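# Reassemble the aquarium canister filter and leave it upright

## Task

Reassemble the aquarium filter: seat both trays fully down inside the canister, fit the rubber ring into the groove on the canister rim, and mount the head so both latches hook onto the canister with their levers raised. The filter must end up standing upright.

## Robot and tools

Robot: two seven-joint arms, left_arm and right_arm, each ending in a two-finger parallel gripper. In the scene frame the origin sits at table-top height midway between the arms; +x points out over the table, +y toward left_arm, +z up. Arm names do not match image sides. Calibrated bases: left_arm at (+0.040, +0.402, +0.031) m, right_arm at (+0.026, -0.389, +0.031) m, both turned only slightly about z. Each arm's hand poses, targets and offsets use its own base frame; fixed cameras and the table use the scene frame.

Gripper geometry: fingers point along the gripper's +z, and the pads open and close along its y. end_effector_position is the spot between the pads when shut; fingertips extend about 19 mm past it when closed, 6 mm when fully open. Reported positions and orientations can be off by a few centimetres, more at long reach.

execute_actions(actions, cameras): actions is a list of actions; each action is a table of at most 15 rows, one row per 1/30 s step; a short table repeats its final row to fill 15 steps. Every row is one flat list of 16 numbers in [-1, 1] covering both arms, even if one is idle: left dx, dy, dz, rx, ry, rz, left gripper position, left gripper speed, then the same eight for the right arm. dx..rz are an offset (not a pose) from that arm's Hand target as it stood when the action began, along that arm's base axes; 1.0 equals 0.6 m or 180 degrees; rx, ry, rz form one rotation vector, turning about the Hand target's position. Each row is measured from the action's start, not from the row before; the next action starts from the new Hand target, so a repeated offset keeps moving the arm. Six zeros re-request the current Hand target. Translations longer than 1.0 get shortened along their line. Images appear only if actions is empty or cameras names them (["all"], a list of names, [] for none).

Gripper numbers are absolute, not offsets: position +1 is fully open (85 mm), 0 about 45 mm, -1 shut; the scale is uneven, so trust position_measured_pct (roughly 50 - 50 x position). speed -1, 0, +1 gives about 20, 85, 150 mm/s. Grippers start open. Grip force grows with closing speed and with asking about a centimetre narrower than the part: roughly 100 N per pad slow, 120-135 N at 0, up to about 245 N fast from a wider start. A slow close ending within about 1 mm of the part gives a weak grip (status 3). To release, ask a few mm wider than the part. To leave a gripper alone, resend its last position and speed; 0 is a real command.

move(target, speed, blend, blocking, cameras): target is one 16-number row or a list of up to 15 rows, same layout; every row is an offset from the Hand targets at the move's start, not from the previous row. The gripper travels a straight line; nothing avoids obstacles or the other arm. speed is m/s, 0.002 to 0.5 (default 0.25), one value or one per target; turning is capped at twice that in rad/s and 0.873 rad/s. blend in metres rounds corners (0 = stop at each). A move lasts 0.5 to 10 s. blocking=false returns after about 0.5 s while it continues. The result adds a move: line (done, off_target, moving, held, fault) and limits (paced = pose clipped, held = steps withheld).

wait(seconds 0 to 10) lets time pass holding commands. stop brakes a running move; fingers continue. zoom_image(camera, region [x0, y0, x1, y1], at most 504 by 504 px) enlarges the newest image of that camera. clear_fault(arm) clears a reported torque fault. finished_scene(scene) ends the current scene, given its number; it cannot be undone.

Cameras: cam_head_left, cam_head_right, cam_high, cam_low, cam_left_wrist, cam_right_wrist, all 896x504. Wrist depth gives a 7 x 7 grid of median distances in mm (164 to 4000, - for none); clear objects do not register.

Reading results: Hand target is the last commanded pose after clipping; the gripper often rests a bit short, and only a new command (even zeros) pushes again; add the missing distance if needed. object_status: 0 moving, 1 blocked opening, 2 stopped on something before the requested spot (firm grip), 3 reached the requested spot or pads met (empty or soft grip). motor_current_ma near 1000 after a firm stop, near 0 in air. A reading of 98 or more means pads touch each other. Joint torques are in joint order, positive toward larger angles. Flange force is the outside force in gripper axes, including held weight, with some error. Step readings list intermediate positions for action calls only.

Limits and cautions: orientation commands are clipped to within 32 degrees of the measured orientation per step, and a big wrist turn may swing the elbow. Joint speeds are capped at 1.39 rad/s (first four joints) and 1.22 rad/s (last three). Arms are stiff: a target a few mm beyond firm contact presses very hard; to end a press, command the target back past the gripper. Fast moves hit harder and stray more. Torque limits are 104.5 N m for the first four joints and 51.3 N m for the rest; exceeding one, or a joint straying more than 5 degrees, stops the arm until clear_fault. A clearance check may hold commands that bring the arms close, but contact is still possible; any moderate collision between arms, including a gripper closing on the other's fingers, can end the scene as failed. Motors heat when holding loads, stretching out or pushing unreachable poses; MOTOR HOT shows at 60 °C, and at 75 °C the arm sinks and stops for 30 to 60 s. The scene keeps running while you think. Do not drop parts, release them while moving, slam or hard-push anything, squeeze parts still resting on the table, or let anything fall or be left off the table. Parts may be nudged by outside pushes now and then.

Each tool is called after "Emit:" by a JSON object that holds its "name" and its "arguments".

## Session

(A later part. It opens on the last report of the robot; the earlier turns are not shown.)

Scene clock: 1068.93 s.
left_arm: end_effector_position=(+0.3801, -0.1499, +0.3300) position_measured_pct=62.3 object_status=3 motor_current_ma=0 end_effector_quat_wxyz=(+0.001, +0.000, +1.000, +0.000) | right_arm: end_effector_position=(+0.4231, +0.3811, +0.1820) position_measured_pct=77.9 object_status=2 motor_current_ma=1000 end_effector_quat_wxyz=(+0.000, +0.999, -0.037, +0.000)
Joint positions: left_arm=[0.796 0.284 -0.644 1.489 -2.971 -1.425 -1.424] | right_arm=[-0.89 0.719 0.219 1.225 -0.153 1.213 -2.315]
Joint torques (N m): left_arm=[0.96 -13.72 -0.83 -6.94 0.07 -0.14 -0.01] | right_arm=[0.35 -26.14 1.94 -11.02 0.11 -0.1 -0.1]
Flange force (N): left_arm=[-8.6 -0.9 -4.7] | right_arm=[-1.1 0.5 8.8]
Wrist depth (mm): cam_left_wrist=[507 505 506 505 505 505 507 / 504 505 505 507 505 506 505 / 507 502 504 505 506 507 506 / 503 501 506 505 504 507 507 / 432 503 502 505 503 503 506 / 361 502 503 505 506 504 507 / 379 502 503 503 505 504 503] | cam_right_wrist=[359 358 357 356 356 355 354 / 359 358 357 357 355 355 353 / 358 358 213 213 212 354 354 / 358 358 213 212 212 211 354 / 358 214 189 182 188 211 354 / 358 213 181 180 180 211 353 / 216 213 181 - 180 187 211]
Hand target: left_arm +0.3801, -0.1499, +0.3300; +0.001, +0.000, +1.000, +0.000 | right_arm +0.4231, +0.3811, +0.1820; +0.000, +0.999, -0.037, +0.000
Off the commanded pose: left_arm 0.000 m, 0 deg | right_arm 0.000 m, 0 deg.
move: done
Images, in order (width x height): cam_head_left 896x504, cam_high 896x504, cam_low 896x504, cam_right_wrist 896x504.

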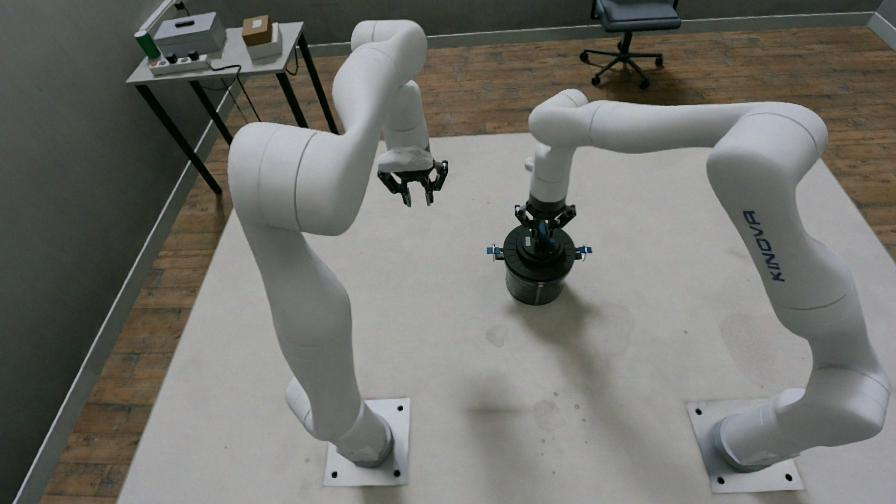

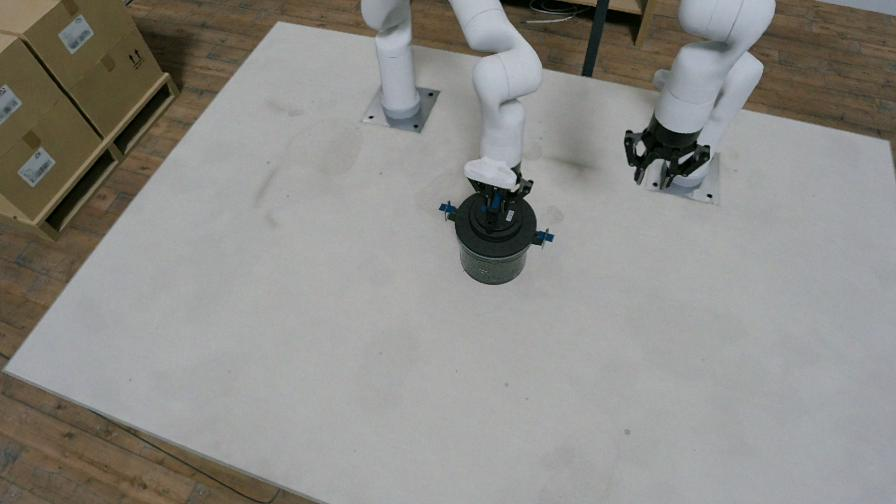

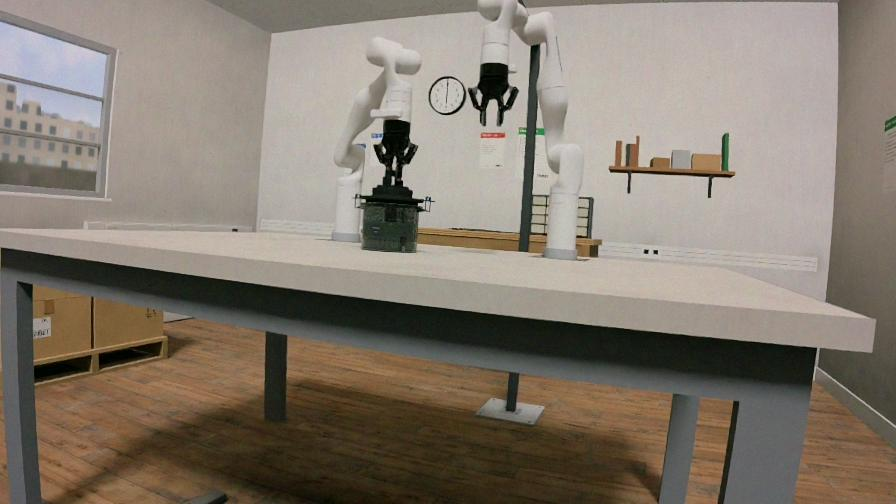

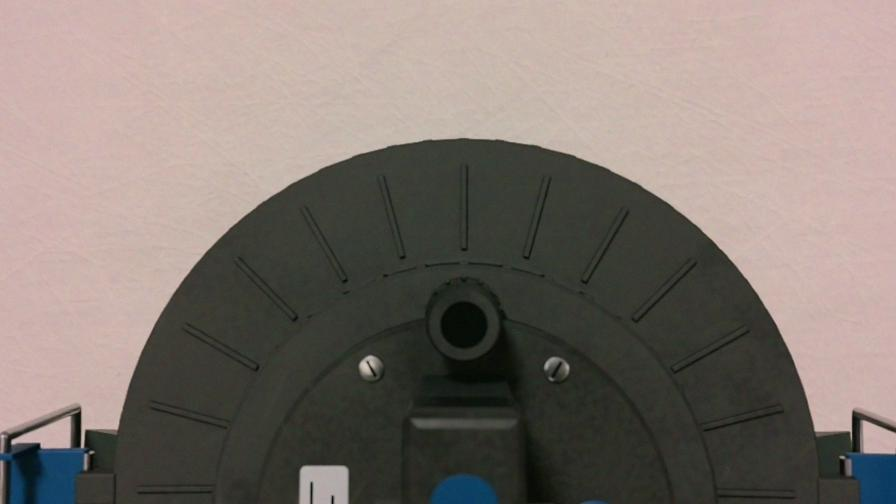

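Emit:
{"name": "move", "arguments": {"target": [[0,0,0,0,0,0,-0.25,-1,0,0,-0.0142,0,0,0,-0.8,-1]], "speed": [0.02]}}

Emit:
{"name": "move", "arguments": {"target": [[0,0,0,0,0,0,-0.25,-1,0,0,-0.0025,0,0,0,-0.8,-1]], "speed": [0.01]}}

Scene clock: 1075.77 s.
left_arm: end_effector_position=(+0.3801, -0.1499, +0.3300) position_measured_pct=62.3 object_status=3 motor_current_ma=0 end_effector_quat_wxyz=(+0.001, +0.000, +1.000, +0.000) | right_arm: end_effector_position=(+0.4232, +0.3811, +0.1735) position_measured_pct=77.9 object_status=2 motor_current_ma=1000 end_effector_quat_wxyz=(+0.000, +0.999, -0.037, +0.000)
Joint positions: left_arm=[0.796 0.284 -0.644 1.489 -2.971 -1.425 -1.424] | right_arm=[-0.89 0.727 0.217 1.239 -0.155 1.192 -2.314]
Joint torques (N m): left_arm=[0.94 -13.71 -0.81 -6.96 0.08 -0.12 -0.04] | right_arm=[0.35 -26.17 1.95 -11.18 0.1 0.03 -0.07]
Flange force (N): left_arm=[-8.4 -0.9 -4.7] | right_arm=[-2.1 1.5 9.5]
Wrist depth (mm): cam_left_wrist=[505 506 507 506 505 505 503 / 503 505 503 506 505 507 505 / 503 504 504 504 506 507 506 / 503 503 503 505 504 504 505 / 432 502 504 504 504 502 506 / 368 503 501 505 505 505 504 / 500 502 502 502 503 506 504] | cam_right_wrist=[350 350 349 348 347 346 346 / 350 350 349 347 347 347 346 / 350 349 213 212 212 346 346 / 349 349 213 212 212 211 345 / 350 213 189 182 188 211 345 / 350 213 181 180 180 211 345 / 216 213 181 - 180 187 211]
Hand target: left_arm +0.3801, -0.1499, +0.3300; +0.001, +0.000, +1.000, +0.000 | right_arm +0.4232, +0.3811, +0.1734; +0.000, +0.999, -0.037, +0.000
Off the commanded pose: left_arm 0.000 m, 0 deg | right_arm 0.000 m, 0 deg.
move: done

Scene clock: 1076.47 s.
left_arm: end_effector_position=(+0.3801, -0.1499, +0.3300) position_measured_pct=62.3 object_status=3 motor_current_ma=0 end_effector_quat_wxyz=(+0.001, +0.000, +1.000, +0.000) | right_arm: end_effector_position=(+0.4231, +0.3812, +0.1719) position_measured_pct=77.9 object_status=2 motor_current_ma=1000 end_effector_quat_wxyz=(+0.000, +0.999, -0.037, +0.000)
Joint positions: left_arm=[0.796 0.284 -0.644 1.489 -2.971 -1.425 -1.424] | right_arm=[-0.89 0.728 0.217 1.241 -0.155 1.188 -2.314]
Joint torques (N m): left_arm=[0.97 -13.74 -0.81 -6.91 0.08 -0.11 -0.04] | right_arm=[0.37 -26.33 1.99 -11.22 0.14 0.14 -0.08]
Flange force (N): left_arm=[-8.7 -1.0 -4.9] | right_arm=[-2.3 1.6 10.0]
Wrist depth (mm): cam_left_wrist=[506 507 505 506 506 506 507 / 503 505 505 503 506 506 508 / 503 504 503 505 505 503 504 / 503 504 504 505 507 505 504 / 429 503 503 505 505 502 504 / 371 502 503 504 505 504 505 / 504 503 503 507 502 503 505] | cam_right_wrist=[348 348 347 346 345 345 344 / 349 348 347 346 346 345 344 / 349 348 213 212 212 344 344 / 348 347 213 212 212 211 343 / 348 213 189 182 188 211 344 / 348 213 181 180 180 211 343 / 216 213 181 - 180 187 211]
Hand target: left_arm +0.3801, -0.1499, +0.3300; +0.001, +0.000, +1.000, +0.000 | right_arm +0.4231, +0.3812, +0.1719; +0.000, +0.999, -0.037, +0.000
Off the commanded pose: left_arm 0.000 m, 0 deg | right_arm 0.000 m, 0 deg.
move: done

Emit:
{"name": "move", "arguments": {"target": [[0,0,0,0,0,0,-0.25,-1,0,0,-0.0017,0,0,0,-0.8,-1]], "speed": [0.01]}}

Emit:
{"name": "move", "arguments": {"target": [[0,0,0,0,0,0,-0.25,-1,0,0,-0.0010,0,0,0,-0.8,-1]], "speed": [0.01], "cameras": ["cam_right_wrist","cam_head_left"]}}

Scene clock: 1080.80 s.
left_arm: end_effector_position=(+0.3801, -0.1499, +0.3300) position_measured_pct=62.3 object_status=3 motor_current_ma=0 end_effector_quat_wxyz=(+0.001, +0.000, +1.000, +0.000) | right_arm: end_effector_position=(+0.4232, +0.3811, +0.1710) position_measured_pct=77.9 object_status=2 motor_current_ma=1000 end_effector_quat_wxyz=(+0.000, +0.999, -0.037, +0.000)
Joint positions: left_arm=[0.796 0.284 -0.644 1.489 -2.971 -1.425 -1.424] | right_arm=[-0.889 0.729 0.217 1.243 -0.155 1.185 -2.313]
Joint torques (N m): left_arm=[0.91 -13.69 -0.84 -6.92 0.11 -0.1 -0.01] | right_arm=[0.01 -19.75 1.25 -9.9 -0.04 -1.48 -0.07]
Flange force (N): left_arm=[-8.4 -1.0 -4.9] | right_arm=[-5.7 6.1 -2.6]
Wrist depth (mm): cam_left_wrist=[504 505 508 507 506 507 507 / 505 503 504 506 505 507 508 / 505 504 503 505 506 504 505 / 502 505 503 503 506 506 506 / 430 502 504 504 503 503 506 / 370 504 502 502 504 503 504 / 501 502 505 502 500 504 506] | cam_right_wrist=[348 348 347 346 345 345 343 / 348 347 347 346 345 344 344 / 348 347 213 213 212 344 343 / 349 347 213 212 212 211 344 / 348 213 189 182 188 211 343 / 348 213 181 180 180 211 342 / 216 213 181 - 180 187 213]
Hand target: left_arm +0.3801, -0.1499, +0.3300; +0.001, +0.000, +1.000, +0.000 | right_arm +0.4232, +0.3811, +0.1709; +0.000, +0.999, -0.037, +0.000
Off the commanded pose: left_arm 0.000 m, 0 deg | right_arm 0.000 m, 0 deg.
move: done

Scene clock: 1081.50 s.
left_arm: end_effector_position=(+0.3801, -0.1499, +0.3300) position_measured_pct=62.3 object_status=3 motor_current_ma=0 end_effector_quat_wxyz=(+0.001, +0.000, +1.000, +0.000) | right_arm: end_effector_position=(+0.4232, +0.3811, +0.1704) position_measured_pct=77.9 object_status=2 motor_current_ma=1000 end_effector_quat_wxyz=(+0.000, +0.999, -0.037, +0.000)
Joint positions: left_arm=[0.796 0.284 -0.644 1.489 -2.971 -1.425 -1.424] | right_arm=[-0.889 0.73 0.217 1.244 -0.155 1.184 -2.313]
Joint torques (N m): left_arm=[0.98 -13.71 -0.81 -6.98 0.05 -0.13 -0.06] | right_arm=[0.36 -11.22 0.69 -8.06 -0.11 -3.71 -0.1]
Flange force (N): left_arm=[-8.4 -0.9 -4.6] | right_arm=[-10.7 10.6 -19.4]
Wrist depth (mm): cam_left_wrist=[503 505 505 507 501 507 507 / 504 506 507 505 506 505 504 / 503 506 503 503 503 505 504 / 503 503 505 505 507 506 505 / 429 504 505 503 504 504 504 / 370 501 502 503 503 505 503 / 502 502 503 502 504 505 504] | cam_right_wrist=[348 347 347 346 344 344 344 / 348 348 347 346 345 344 343 / 348 347 213 213 212 343 343 / 348 347 213 212 212 212 343 / 348 213 189 182 188 211 342 / 347 213 181 180 180 211 343 / 216 213 181 - 180 187 213]
Hand target: left_arm +0.3801, -0.1499, +0.3300; +0.001, +0.000, +1.000, +0.000 | right_arm +0.4232, +0.3811, +0.1703; +0.000, +0.999, -0.037, +0.000
Off the commanded pose: left_arm 0.000 m, 0 deg | right_arm 0.000 m, 0 deg.
move: done
Images, in order (width x height): cam_head_left 896x504, cam_right_wrist 896x504.

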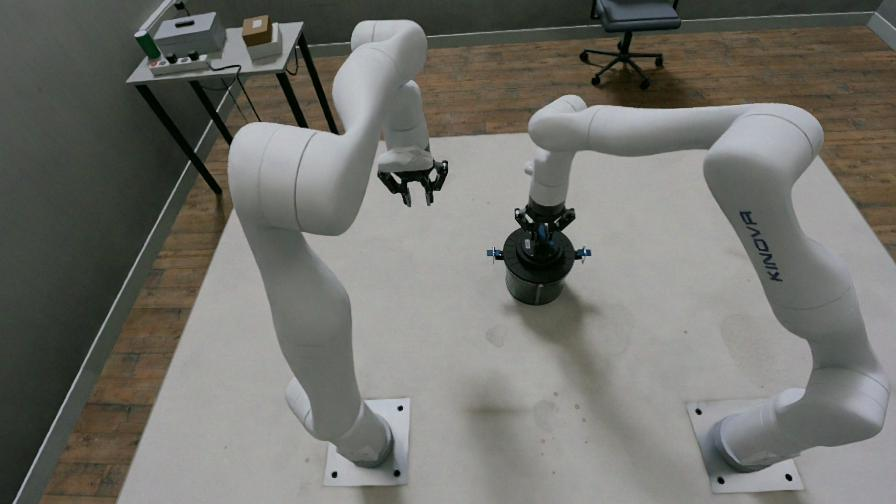

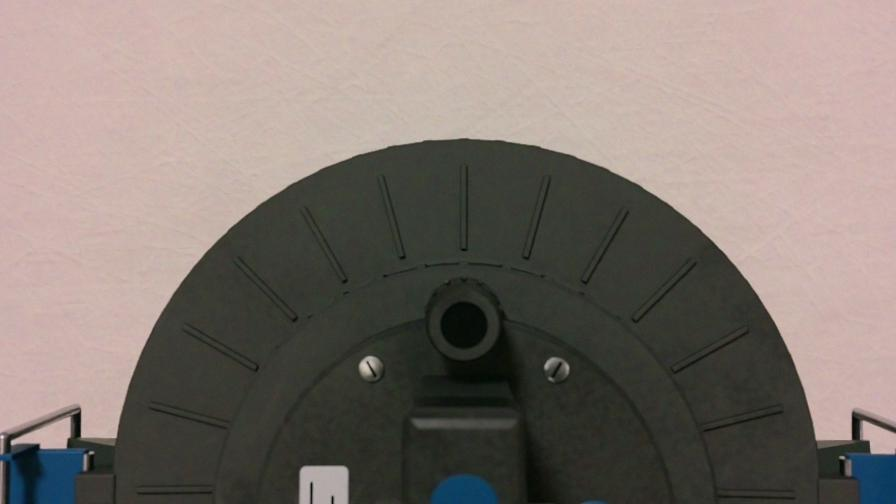

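Emit:
{"name": "move", "arguments": {"target": [[0.0438,0.05,0,-0.3849,0.3849,0.3849,-1,-1,0,0,0,0,0,0,-0.8,-1]], "speed": [0.3], "cameras": ["cam_head_left","cam_head_right","cam_low"]}}

Scene clock: 1118.00 s.
left_arm: end_effector_position=(+0.4063, -0.1200, +0.3300) position_measured_pct=98.7 object_status=3 motor_current_ma=990 end_effector_quat_wxyz=(+0.500, +0.501, -0.500, +0.500) | right_arm: end_effector_position=(+0.4232, +0.3811, +0.1703) position_measured_pct=77.9 object_status=2 motor_current_ma=1000 end_effector_quat_wxyz=(+0.000, +0.999, -0.037, +0.000)
Joint positions: left_arm=[-0.184 0.781 -0.468 1.836 -1.89 -2.1 -1.164] | right_arm=[-0.889 0.73 0.217 1.244 -0.155 1.184 -2.313]
Joint torques (N m): left_arm=[0.92 -18.57 0.16 -1.39 1.2 -2.86 -0.04] | right_arm=[0.33 -10.91 0.61 -7.89 -0.11 -3.74 -0.11]
Flange force (N): left_arm=[-0.8 -5.8 -5.4] | right_arm=[-10.6 10.6 -20.1]
Wrist depth (mm): cam_left_wrist=[3315 3418 3435 414 407 491 585 / 3366 3400 3418 429 403 3349 631 / 3383 3418 3366 427 3266 3266 658 / 3471 3366 3349 404 3366 3282 705 / 3332 3400 3383 405 3332 3282 798 / 3332 3349 442 403 427 3282 802 / 3349 3366 3366 400 2474 2429 839] | cam_right_wrist=[348 347 346 346 345 345 344 / 348 347 347 346 345 344 344 / 348 347 213 212 212 344 343 / 348 347 213 212 212 212 343 / 348 213 189 182 188 211 343 / 348 213 181 180 180 211 343 / 216 213 181 - 180 187 213]
Hand target: left_arm +0.4063, -0.1200, +0.3300; +0.500, +0.501, -0.500, +0.500 | right_arm +0.4232, +0.3811, +0.1703; +0.000, +0.999, -0.037, +0.000
Off the commanded pose: left_arm 0.000 m, 0 deg | right_arm 0.000 m, 0 deg.
joint sent to its limit (left arm) — joint 6 (wrist pitch), lower limit. The joint targets still meet the commanded pose.
move: done
Images, in order (width x height): cam_head_left 896x504, cam_head_right 896x504, cam_low 896x504.

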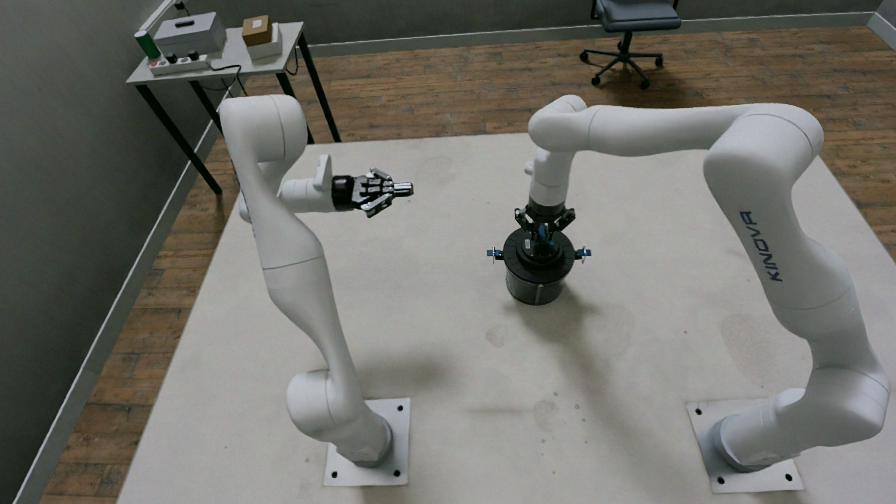

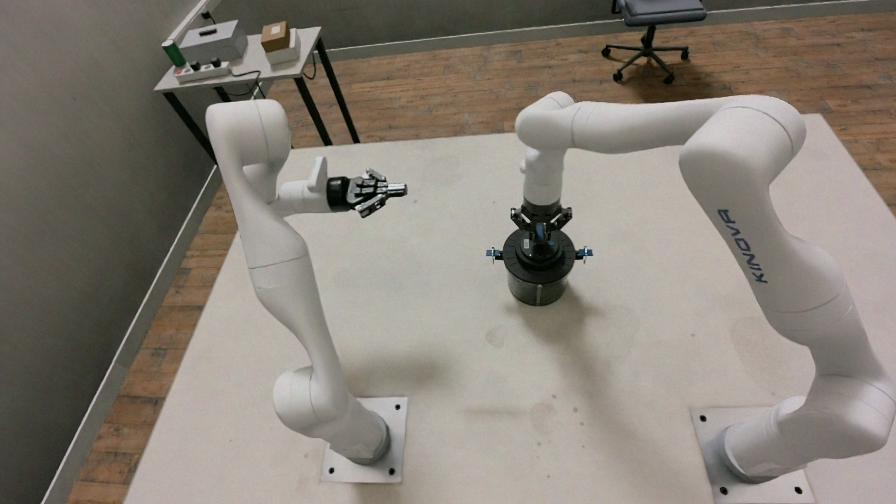

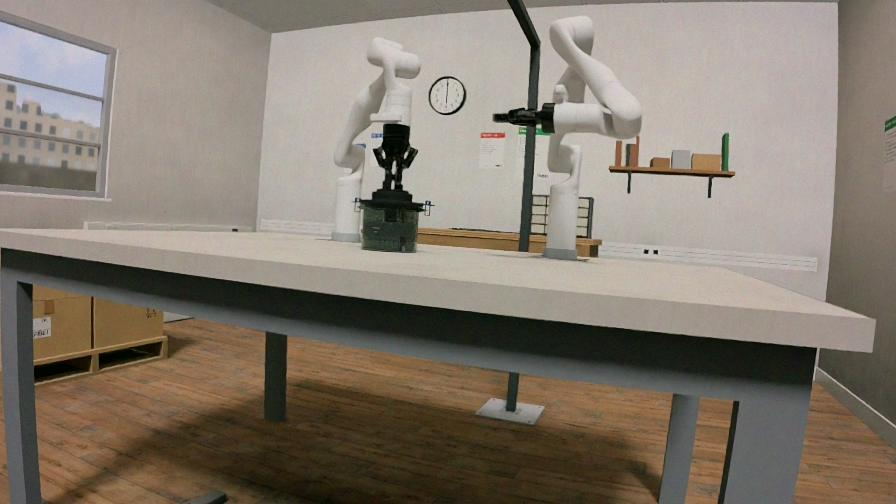

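Emit:
{"name": "move", "arguments": {"target": [[-0.0025,-0.156,-0.1333,0,0,-0.0256,-1,-1,0,0,0,0,0,0,-0.8,-1]], "speed": [0.1], "cameras": ["cam_head_left"]}}

Scene clock: 1131.87 s.
left_arm: end_effector_position=(+0.4049, -0.2135, +0.2501) position_measured_pct=98.7 object_status=3 motor_current_ma=990 end_effector_quat_wxyz=(+0.519, +0.480, -0.520, +0.479) | right_arm: end_effector_position=(+0.4232, +0.3811, +0.1703) position_measured_pct=77.9 object_status=2 motor_current_ma=1000 end_effector_quat_wxyz=(+0.000, +0.999, -0.037, +0.000)
Joint positions: left_arm=[-0.021 0.936 -0.38 1.872 -1.793 -1.96 -1.296] | right_arm=[-0.889 0.73 0.217 1.244 -0.155 1.184 -2.313]
Joint torques (N m): left_arm=[0.97 -19.53 0.72 -0.35 0.81 -3.01 -0.03] | right_arm=[0.3 -10.87 0.64 -7.92 -0.09 -3.75 -0.1]
Flange force (N): left_arm=[-1.9 -6.1 -4.2] | right_arm=[-10.7 10.7 -20.0]
Wrist depth (mm): cam_left_wrist=[3142 3250 3203 312 3332 3349 579 / 3142 3219 3172 313 3299 3282 615 / 3142 3172 319 310 3299 3266 660 / 3157 3188 325 310 3219 3332 725 / 3157 3266 3219 308 3282 3332 740 / 3157 3266 3266 324 2809 3250 738 / 1228 1244 1273 285 2420 2376 722] | cam_right_wrist=[348 347 347 346 345 344 344 / 348 347 347 345 345 344 344 / 348 347 213 213 212 344 343 / 348 348 213 212 212 211 344 / 347 213 189 182 188 211 343 / 348 213 181 180 180 211 342 / 216 213 181 - 180 188 213]
Hand target: left_arm +0.4049, -0.2136, +0.2500; +0.519, +0.480, -0.520, +0.479 | right_arm +0.4232, +0.3811, +0.1703; +0.000, +0.999, -0.037, +0.000
Off the commanded pose: left_arm 0.000 m, 0 deg | right_arm 0.000 m, 0 deg.
move: done
Images, in order (width x height): cam_head_left 896x504.

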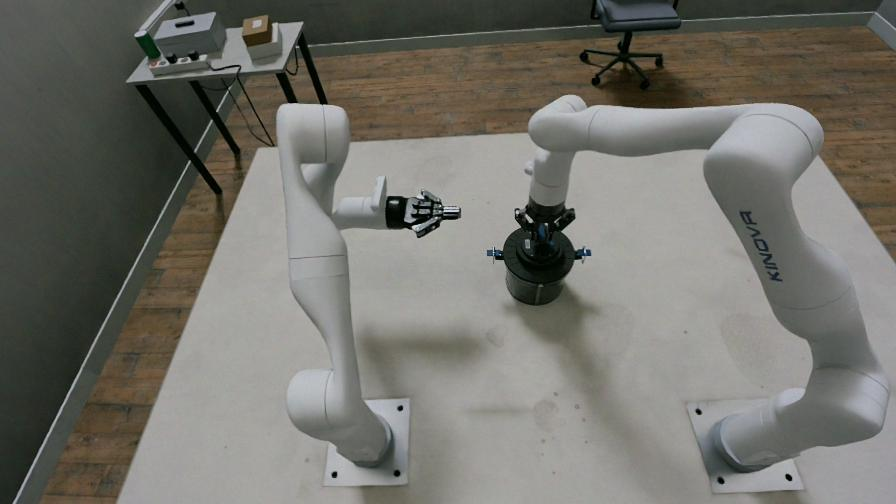

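Emit:
{"name": "move", "arguments": {"target": [[0,0,-0.2833,0,0,0,-1,-1,0,0,-0.0017,0,0,0,-0.8,-1]], "speed": [0.08], "cameras": ["cam_head_left","cam_low","cam_left_wrist"]}}

Scene clock: 1140.90 s.
left_arm: end_effector_position=(+0.4048, -0.2136, +0.0801) position_measured_pct=98.7 object_status=3 motor_current_ma=990 end_effector_quat_wxyz=(+0.519, +0.480, -0.520, +0.479) | right_arm: end_effector_position=(+0.4231, +0.3811, +0.1693) position_measured_pct=77.9 object_status=2 motor_current_ma=1000 end_effector_quat_wxyz=(+0.000, +0.999, -0.037, +0.000)
Joint positions: left_arm=[-0.05 1.338 -0.323 1.715 -1.756 -1.897 -1.533] | right_arm=[-0.889 0.731 0.217 1.245 -0.156 1.181 -2.313]
Joint torques (N m): left_arm=[0.95 -21.12 1.12 1.52 0.16 -3.1 -0.01] | right_arm=[0.48 3.7 -0.54 -4.49 -0.31 -7.12 -0.08]
Flange force (N): left_arm=[-4.8 -5.5 -4.1] | right_arm=[-18.5 18.4 -48.2]
Wrist depth (mm): cam_left_wrist=[3142 3203 3299 323 3234 3266 720 / 3157 3219 3113 329 3234 3266 724 / 3250 3172 3172 329 3266 3332 3203 / 3266 3203 336 304 338 3383 745 / 3157 3113 301 291 306 3332 726 / 890 903 278 241 272 1008 745 / 584 635 379 243 383 679 646] | cam_right_wrist=[348 347 347 346 345 344 343 / 349 348 346 346 345 344 343 / 348 348 213 212 212 344 343 / 348 347 213 212 212 211 343 / 348 213 189 182 188 211 343 / 347 213 181 180 180 211 342 / 216 213 181 - 180 187 213]
Hand target: left_arm +0.4048, -0.2136, +0.0800; +0.519, +0.480, -0.520, +0.479 | right_arm +0.4231, +0.3811, +0.1693; +0.000, +0.999, -0.037, +0.000
Off the commanded pose: left_arm 0.000 m, 0 deg | right_arm 0.000 m, 0 deg.
move: done
Images, in order (width x height): cam_head_left 896x504, cam_low 896x504, cam_left_wrist 896x504.

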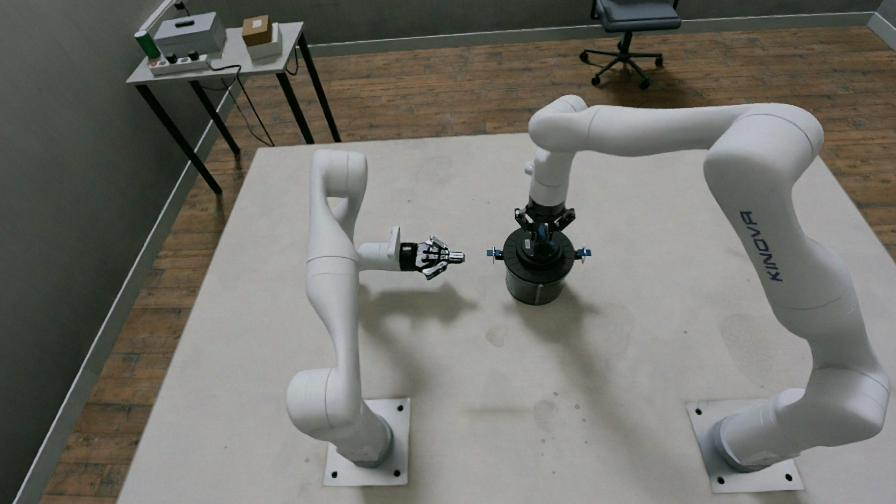

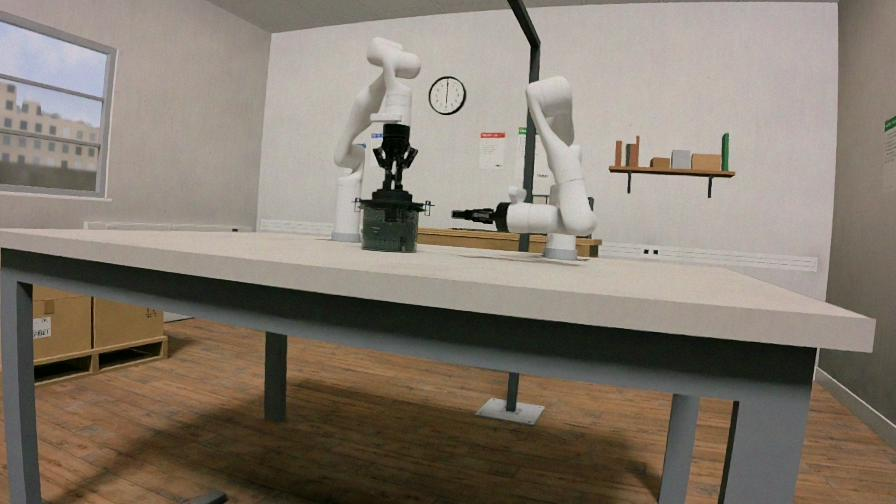

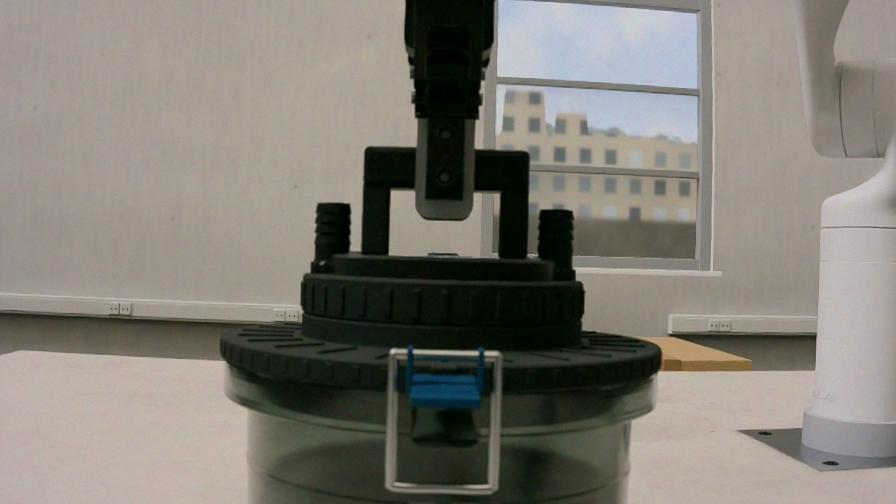

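Emit:
{"name": "move", "arguments": {"target": [[-0.0085,-0.1052,0,0,0,0,-1,-1,0,0,0,0,0,0,-0.8,-1]], "speed": [0.04], "cameras": ["cam_low","cam_left_wrist"]}}

Emit:
{"name": "zoom_image", "arguments": {"camera": "cam_low", "region": [350, 150, 470, 260]}}

Scene clock: 1165.63 s.
left_arm: end_effector_position=(+0.3997, -0.2766, +0.0800) position_measured_pct=98.7 object_status=3 motor_current_ma=990 end_effector_quat_wxyz=(+0.519, +0.480, -0.520, +0.479) | right_arm: end_effector_position=(+0.4231, +0.3811, +0.1693) position_measured_pct=77.9 object_status=2 motor_current_ma=1000 end_effector_quat_wxyz=(+0.000, +0.999, -0.037, +0.000)
Joint positions: left_arm=[0.053 1.325 -0.263 1.765 -1.651 -1.828 -1.532] | right_arm=[-0.889 0.731 0.217 1.245 -0.156 1.181 -2.313]
Joint torques (N m): left_arm=[1.17 -20.88 1.73 1.7 0.07 -3.06 -0.04] | right_arm=[0.47 3.75 -0.5 -4.45 -0.3 -7.14 -0.09]
Flange force (N): left_arm=[-4.7 -6.4 -3.6] | right_arm=[-18.4 18.3 -48.4]
Wrist depth (mm): cam_left_wrist=[3172 3203 3172 251 3315 3332 664 / 3172 3172 3234 3219 3234 3234 683 / 3142 3113 275 266 274 3203 3315 / 3128 3128 276 248 276 3203 3203 / 3142 3055 238 228 240 3188 3219 / 881 228 208 188 211 239 826 / 582 590 218 180 223 625 642] | cam_right_wrist=[349 348 346 346 345 344 344 / 348 347 347 346 345 344 343 / 349 347 213 213 212 344 343 / 349 347 213 212 212 212 343 / 348 213 189 182 188 211 342 / 348 213 181 180 180 211 342 / 216 213 181 - 180 187 213]
Hand target: left_arm +0.3997, -0.2767, +0.0800; +0.519, +0.480, -0.520, +0.479 | right_arm +0.4231, +0.3811, +0.1693; +0.000, +0.999, -0.037, +0.000
Off the commanded pose: left_arm 0.000 m, 0 deg | right_arm 0.000 m, 0 deg.
move: done
Images, in order (width x height): cam_low 896x504, cam_left_wrist 896x504.

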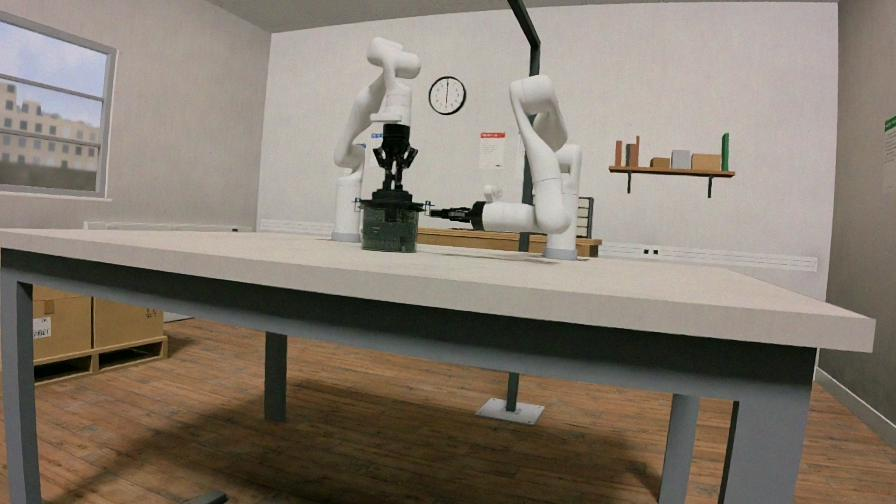

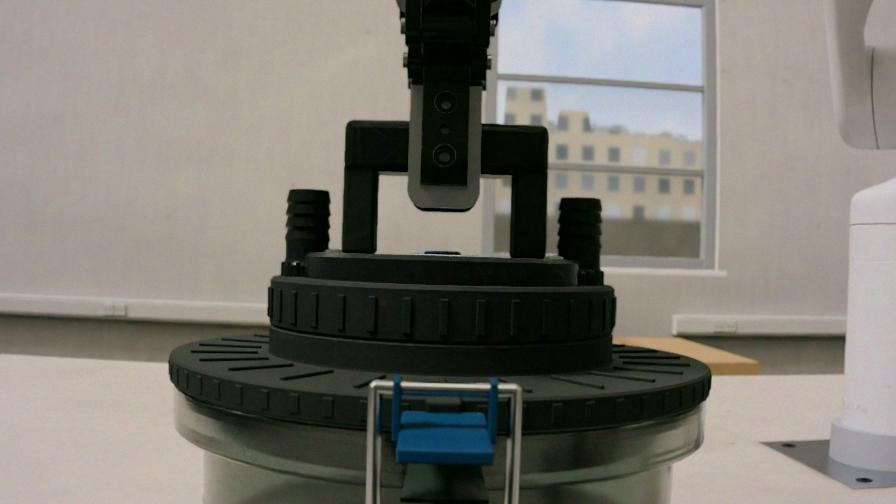

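Scaled by 4.200 from the camera's 896x504 image, which has a finer 1280x720 frame.

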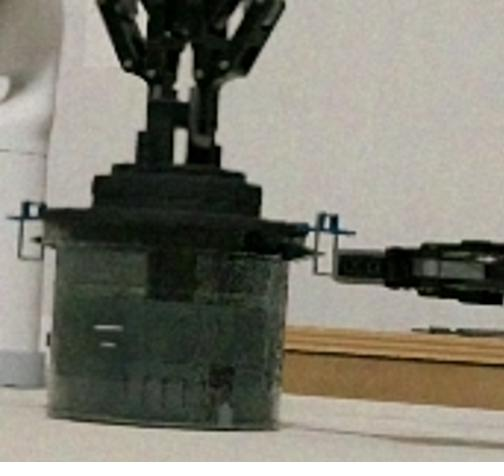

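Emit:
{"name": "move", "arguments": {"target": [[0,0,0.015,0,0,0,-1,-1,0,0,0,0,0,0,-0.8,-1],[-0.0003,-0.0046,0.0383,0,0,0,-1,-1,0,0,0,0,0,0,-0.8,-1],[-0.0009,-0.0113,0.05,0,0,0,-1,-1,0,0,0,0,0,0,-0.8,-1]], "speed": [0.02], "blend": 0.003, "cameras": ["cam_low","cam_left_wrist"]}}

Emit:
{"name": "zoom_image", "arguments": {"camera": "cam_low", "region": [350, 150, 470, 260]}}

speed must be one number or one for each of the 3 targets, got a list of 1; nothing of the call was run

Scaled by 4.200 from the camera's 896x504 image, which has a finer 1280x720 frame.

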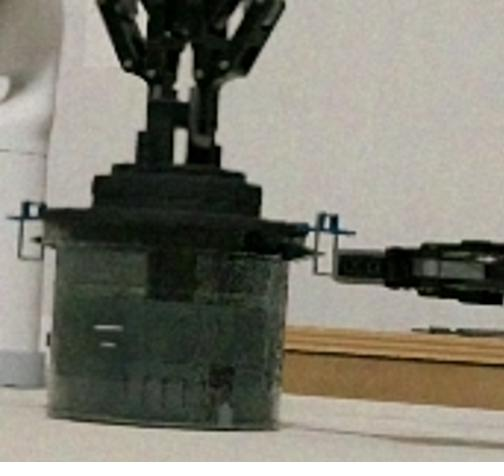

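Emit:
{"name": "move", "arguments": {"target": [[0,0,0.015,0,0,0,-1,-1,0,0,0,0,0,0,-0.8,-1],[-0.0003,-0.0046,0.0383,0,0,0,-1,-1,0,0,0,0,0,0,-0.8,-1],[-0.0009,-0.0113,0.05,0,0,0,-1,-1,0,0,0,0,0,0,-0.8,-1]], "speed": 0.02, "blend": 0.003, "cameras": ["cam_low","cam_left_wrist","cam_right_wrist"]}}

Emit:
{"name": "zoom_image", "arguments": {"camera": "cam_low", "region": [350, 150, 470, 260]}}

Scene clock: 1181.70 s.
left_arm: end_effector_position=(+0.3992, -0.2834, +0.1100) position_measured_pct=98.7 object_status=3 motor_current_ma=990 end_effector_quat_wxyz=(+0.519, +0.480, -0.520, +0.479) | right_arm: end_effector_position=(+0.4231, +0.3811, +0.1693) position_measured_pct=77.9 object_status=2 motor_current_ma=1000 end_effector_quat_wxyz=(+0.000, +0.999, -0.037, +0.000)
Joint positions: left_arm=[0.068 1.251 -0.265 1.813 -1.647 -1.827 -1.504] | right_arm=[-0.889 0.731 0.217 1.245 -0.156 1.181 -2.313]
Joint torques (N m): left_arm=[1.55 -21.99 2.84 1.56 0.36 -4.23 0.04] | right_arm=[0.53 3.57 -0.41 -4.58 -0.26 -7.18 -0.08]
Flange force (N): left_arm=[-7.4 -6.3 -4.6] | right_arm=[-18.5 18.3 -48.1]
Wrist depth (mm): cam_left_wrist=[3157 3098 3234 224 3266 3203 636 / 3128 3084 3172 238 3113 3203 670 / 3128 3172 3219 3234 3219 3234 3219 / 3098 3142 265 259 267 3219 3203 / 3188 3172 270 279 272 3203 3188 / 1034 1169 238 231 238 2343 958 / 715 241 227 221 233 275 684] | cam_right_wrist=[349 348 347 346 345 344 343 / 349 348 347 346 345 344 344 / 348 347 213 213 212 343 344 / 348 347 213 212 212 211 343 / 348 213 189 182 188 211 343 / 348 213 181 180 180 211 343 / 213 213 181 - 180 187 212]
Hand target: left_arm +0.3992, -0.2835, +0.1100; +0.519, +0.480, -0.520, +0.479 | right_arm +0.4231, +0.3811, +0.1693; +0.000, +0.999, -0.037, +0.000
Off the commanded pose: left_arm 0.000 m, 0 deg | right_arm 0.000 m, 0 deg.
move: done
Images, in order (width x height): cam_low 896x504, cam_left_wrist 896x504, cam_right_wrist 896x504.

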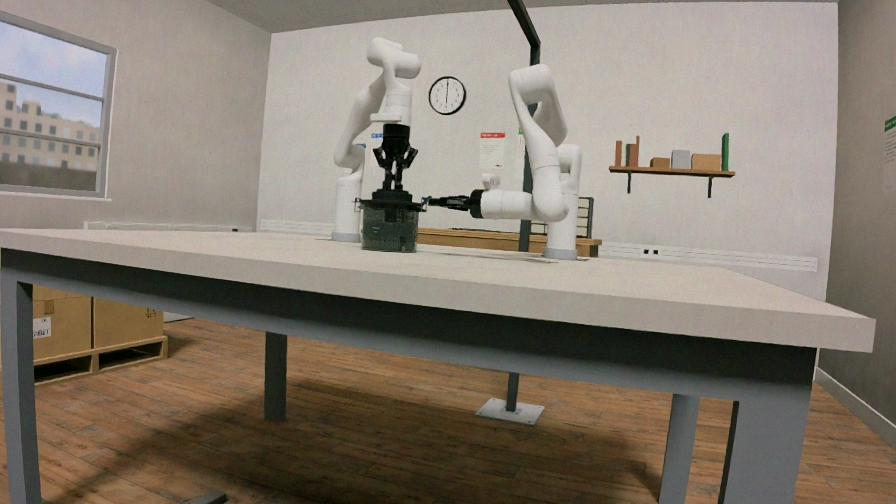

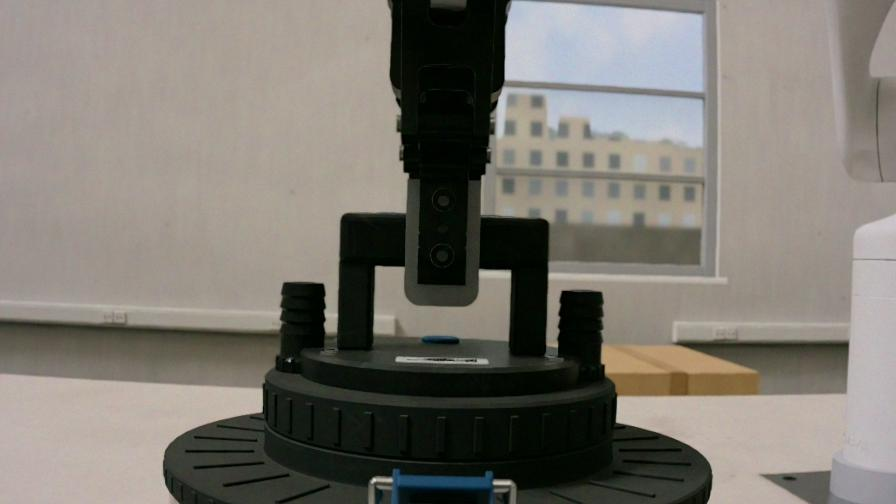

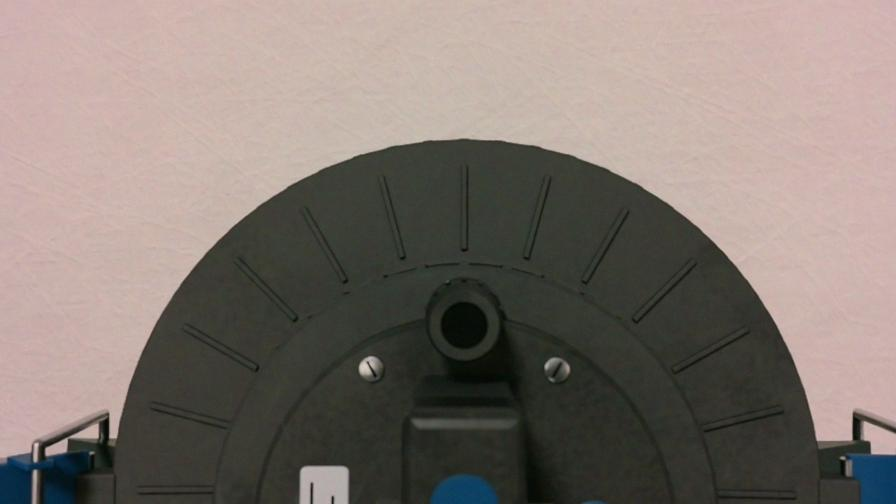

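Scaled by 4.200 from the camera's 896x504 image, which has a finer 1280x720 frame.

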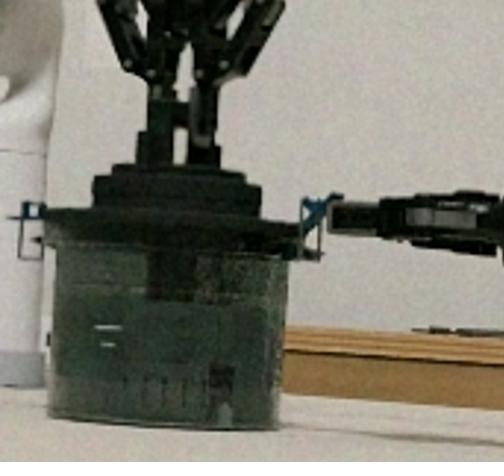

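Emit:
{"name": "move", "arguments": {"target": [[-0.0007,-0.0091,0.0067,0,0,0,-1,-1,0,0,0,0,0,0,-0.8,-1],[-0.0013,-0.0161,0.0117,0,0,0,-1,-1,0,0,0,0,0,0,-0.8,-1],[-0.0019,-0.0239,0.0133,0,0,0,-1,-1,0,0,0,0,0,0,-0.8,-1]], "speed": 0.015, "blend": 0.002, "cameras": ["cam_low","cam_left_wrist","cam_right_wrist"]}}

Emit:
{"name": "zoom_image", "arguments": {"camera": "cam_low", "region": [350, 150, 470, 260]}}

Scene clock: 1193.77 s.
left_arm: end_effector_position=(+0.3981, -0.2978, +0.1180) position_measured_pct=98.7 object_status=3 motor_current_ma=990 end_effector_quat_wxyz=(+0.519, +0.480, -0.520, +0.479) | right_arm: end_effector_position=(+0.4232, +0.3812, +0.1693) position_measured_pct=77.9 object_status=2 motor_current_ma=1000 end_effector_quat_wxyz=(+0.000, +0.999, -0.037, +0.000)
Joint positions: left_arm=[0.093 1.23 -0.253 1.83 -1.623 -1.813 -1.492] | right_arm=[-0.889 0.731 0.217 1.245 -0.156 1.181 -2.313]
Joint torques (N m): left_arm=[0.79 -20.73 1.72 1.28 0.32 -3.13 -0.03] | right_arm=[0.87 3.41 -0.11 -4.21 -0.09 -6.81 -0.06]
Flange force (N): left_arm=[-4.1 -6.3 -2.7] | right_arm=[-18.2 17.0 -47.5]
Wrist depth (mm): cam_left_wrist=[3128 3128 3203 209 3203 3203 623 / 3098 3084 3142 239 - 3219 653 / 3157 3188 3234 3203 3203 3234 3282 / 3113 3157 3128 251 3157 3188 3250 / 3055 3157 253 244 255 3219 3188 / 1085 3113 242 231 252 2343 1096 / 752 268 215 205 217 825 715] | cam_right_wrist=[349 348 346 346 346 344 344 / 349 348 347 346 344 344 343 / 348 347 213 213 212 344 343 / 348 347 213 212 212 212 343 / 348 213 189 182 188 211 343 / 348 213 181 180 180 211 342 / 201 213 181 - 180 187 212]
Hand target: left_arm +0.3981, -0.2978, +0.1180; +0.519, +0.480, -0.520, +0.479 | right_arm +0.4232, +0.3811, +0.1693; +0.000, +0.999, -0.037, +0.000
Off the commanded pose: left_arm 0.000 m, 0 deg | right_arm 0.000 m, 0 deg.
move: done
Images, in order (width x height): cam_low 896x504, cam_left_wrist 896x504, cam_right_wrist 896x504.

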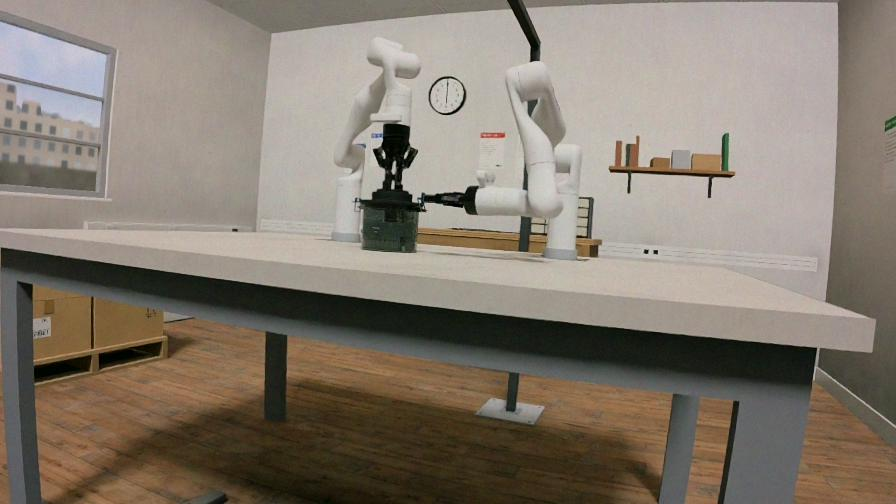

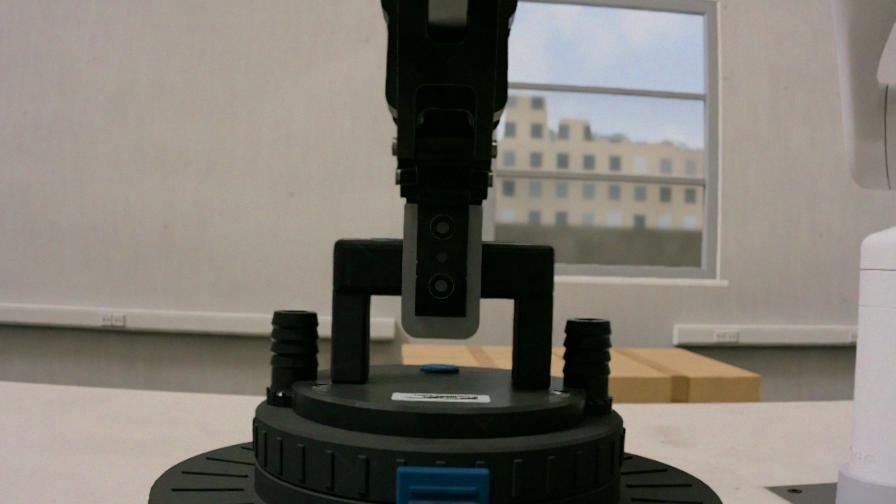

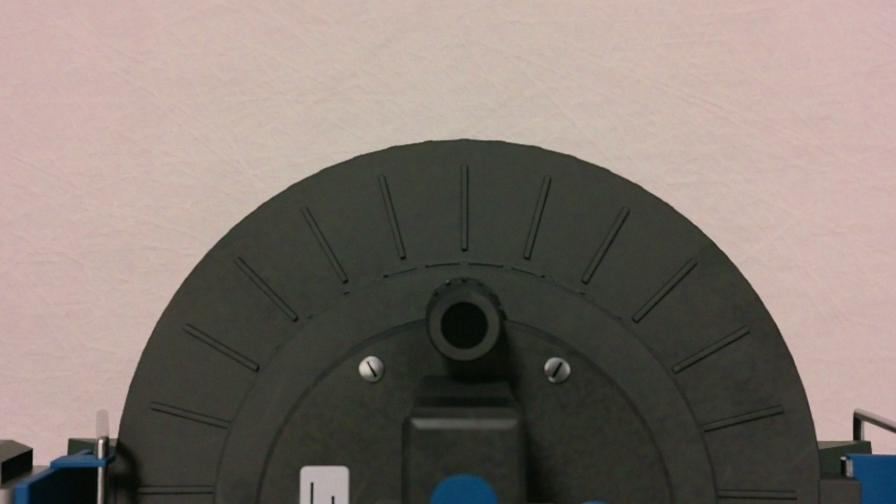

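Scaled by 4.200 from the camera's 896x504 image, which has a finer 1280x720 frame.

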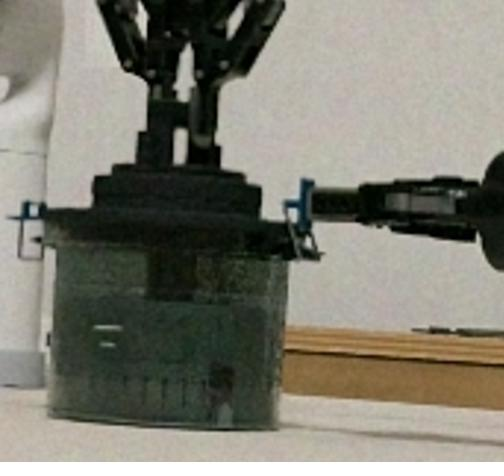

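Emit:
{"name": "move", "arguments": {"target": [[-0.0004,-0.005,0.0011,0,0,0,-1,-1,0,0,0,0,0,0,-0.8,-1]], "speed": 0.01, "cameras": ["cam_right_wrist"]}}

Emit:
{"name": "zoom_image", "arguments": {"camera": "cam_right_wrist", "region": [0, 380, 150, 504]}}

Scene clock: 1199.03 s.
left_arm: end_effector_position=(+0.3979, -0.3007, +0.1186) position_measured_pct=98.7 object_status=3 motor_current_ma=990 end_effector_quat_wxyz=(+0.519, +0.480, -0.520, +0.479) | right_arm: end_effector_position=(+0.4232, +0.3810, +0.1693) position_measured_pct=77.9 object_status=2 motor_current_ma=1000 end_effector_quat_wxyz=(+0.000, +0.999, -0.037, +0.000)
Joint positions: left_arm=[0.098 1.227 -0.25 1.832 -1.617 -1.809 -1.491] | right_arm=[-0.889 0.731 0.217 1.245 -0.156 1.181 -2.313]
Joint torques (N m): left_arm=[15.77 -21.13 12.37 1.58 0.46 -3.51 -0.04] | right_arm=[-3.7 2.77 -4.02 -4.76 -2.2 -6.65 0.02]
Flange force (N): left_arm=[-4.6 -5.7 -38.1] | right_arm=[-12.4 22.4 -46.6]
Wrist depth (mm): cam_left_wrist=[3098 3172 3128 208 3203 3266 619 / 3055 3142 3113 238 - 3203 655 / 3084 3098 3128 3188 3299 3234 3203 / 3070 3113 3172 249 3250 3250 3315 / 3113 3113 252 243 253 3250 3219 / 1076 3142 237 233 250 2326 1100 / 746 269 214 205 214 827 714] | cam_right_wrist=[348 348 346 346 345 344 344 / 348 348 346 346 345 344 344 / 347 348 213 212 212 344 343 / 348 347 213 212 212 211 343 / 348 213 189 182 188 211 343 / 348 213 181 180 180 211 343 / 201 213 181 - 180 187 212]
Hand target: left_arm +0.3978, -0.3008, +0.1187; +0.519, +0.480, -0.520, +0.479 | right_arm +0.4232, +0.3811, +0.1693; +0.000, +0.999, -0.037, +0.000
Off the commanded pose: left_arm 0.000 m, 0 deg | right_arm 0.000 m, 0 deg.
move: done
Images, in order (width x height): cam_right_wrist 896x504.

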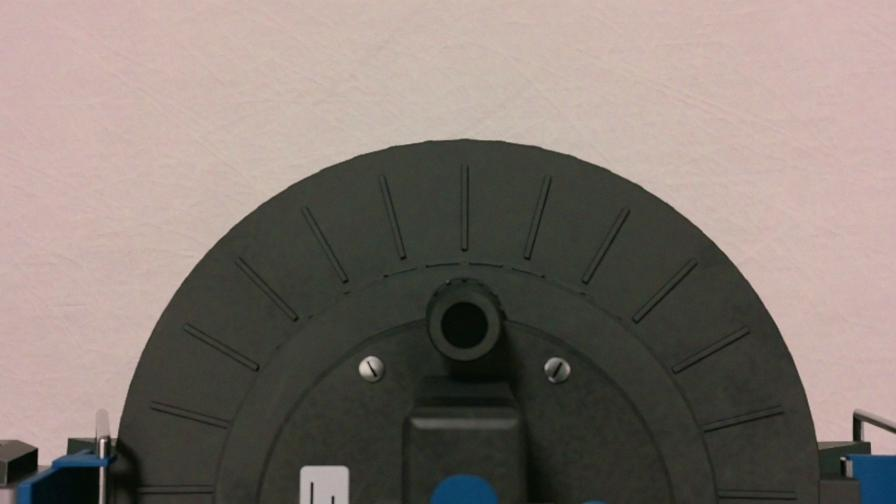

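Scaled by 3.360 from the camera's 896x504 image, which has a finer 1280x720 frame.

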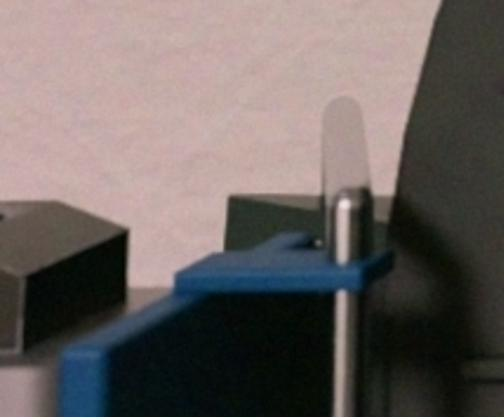

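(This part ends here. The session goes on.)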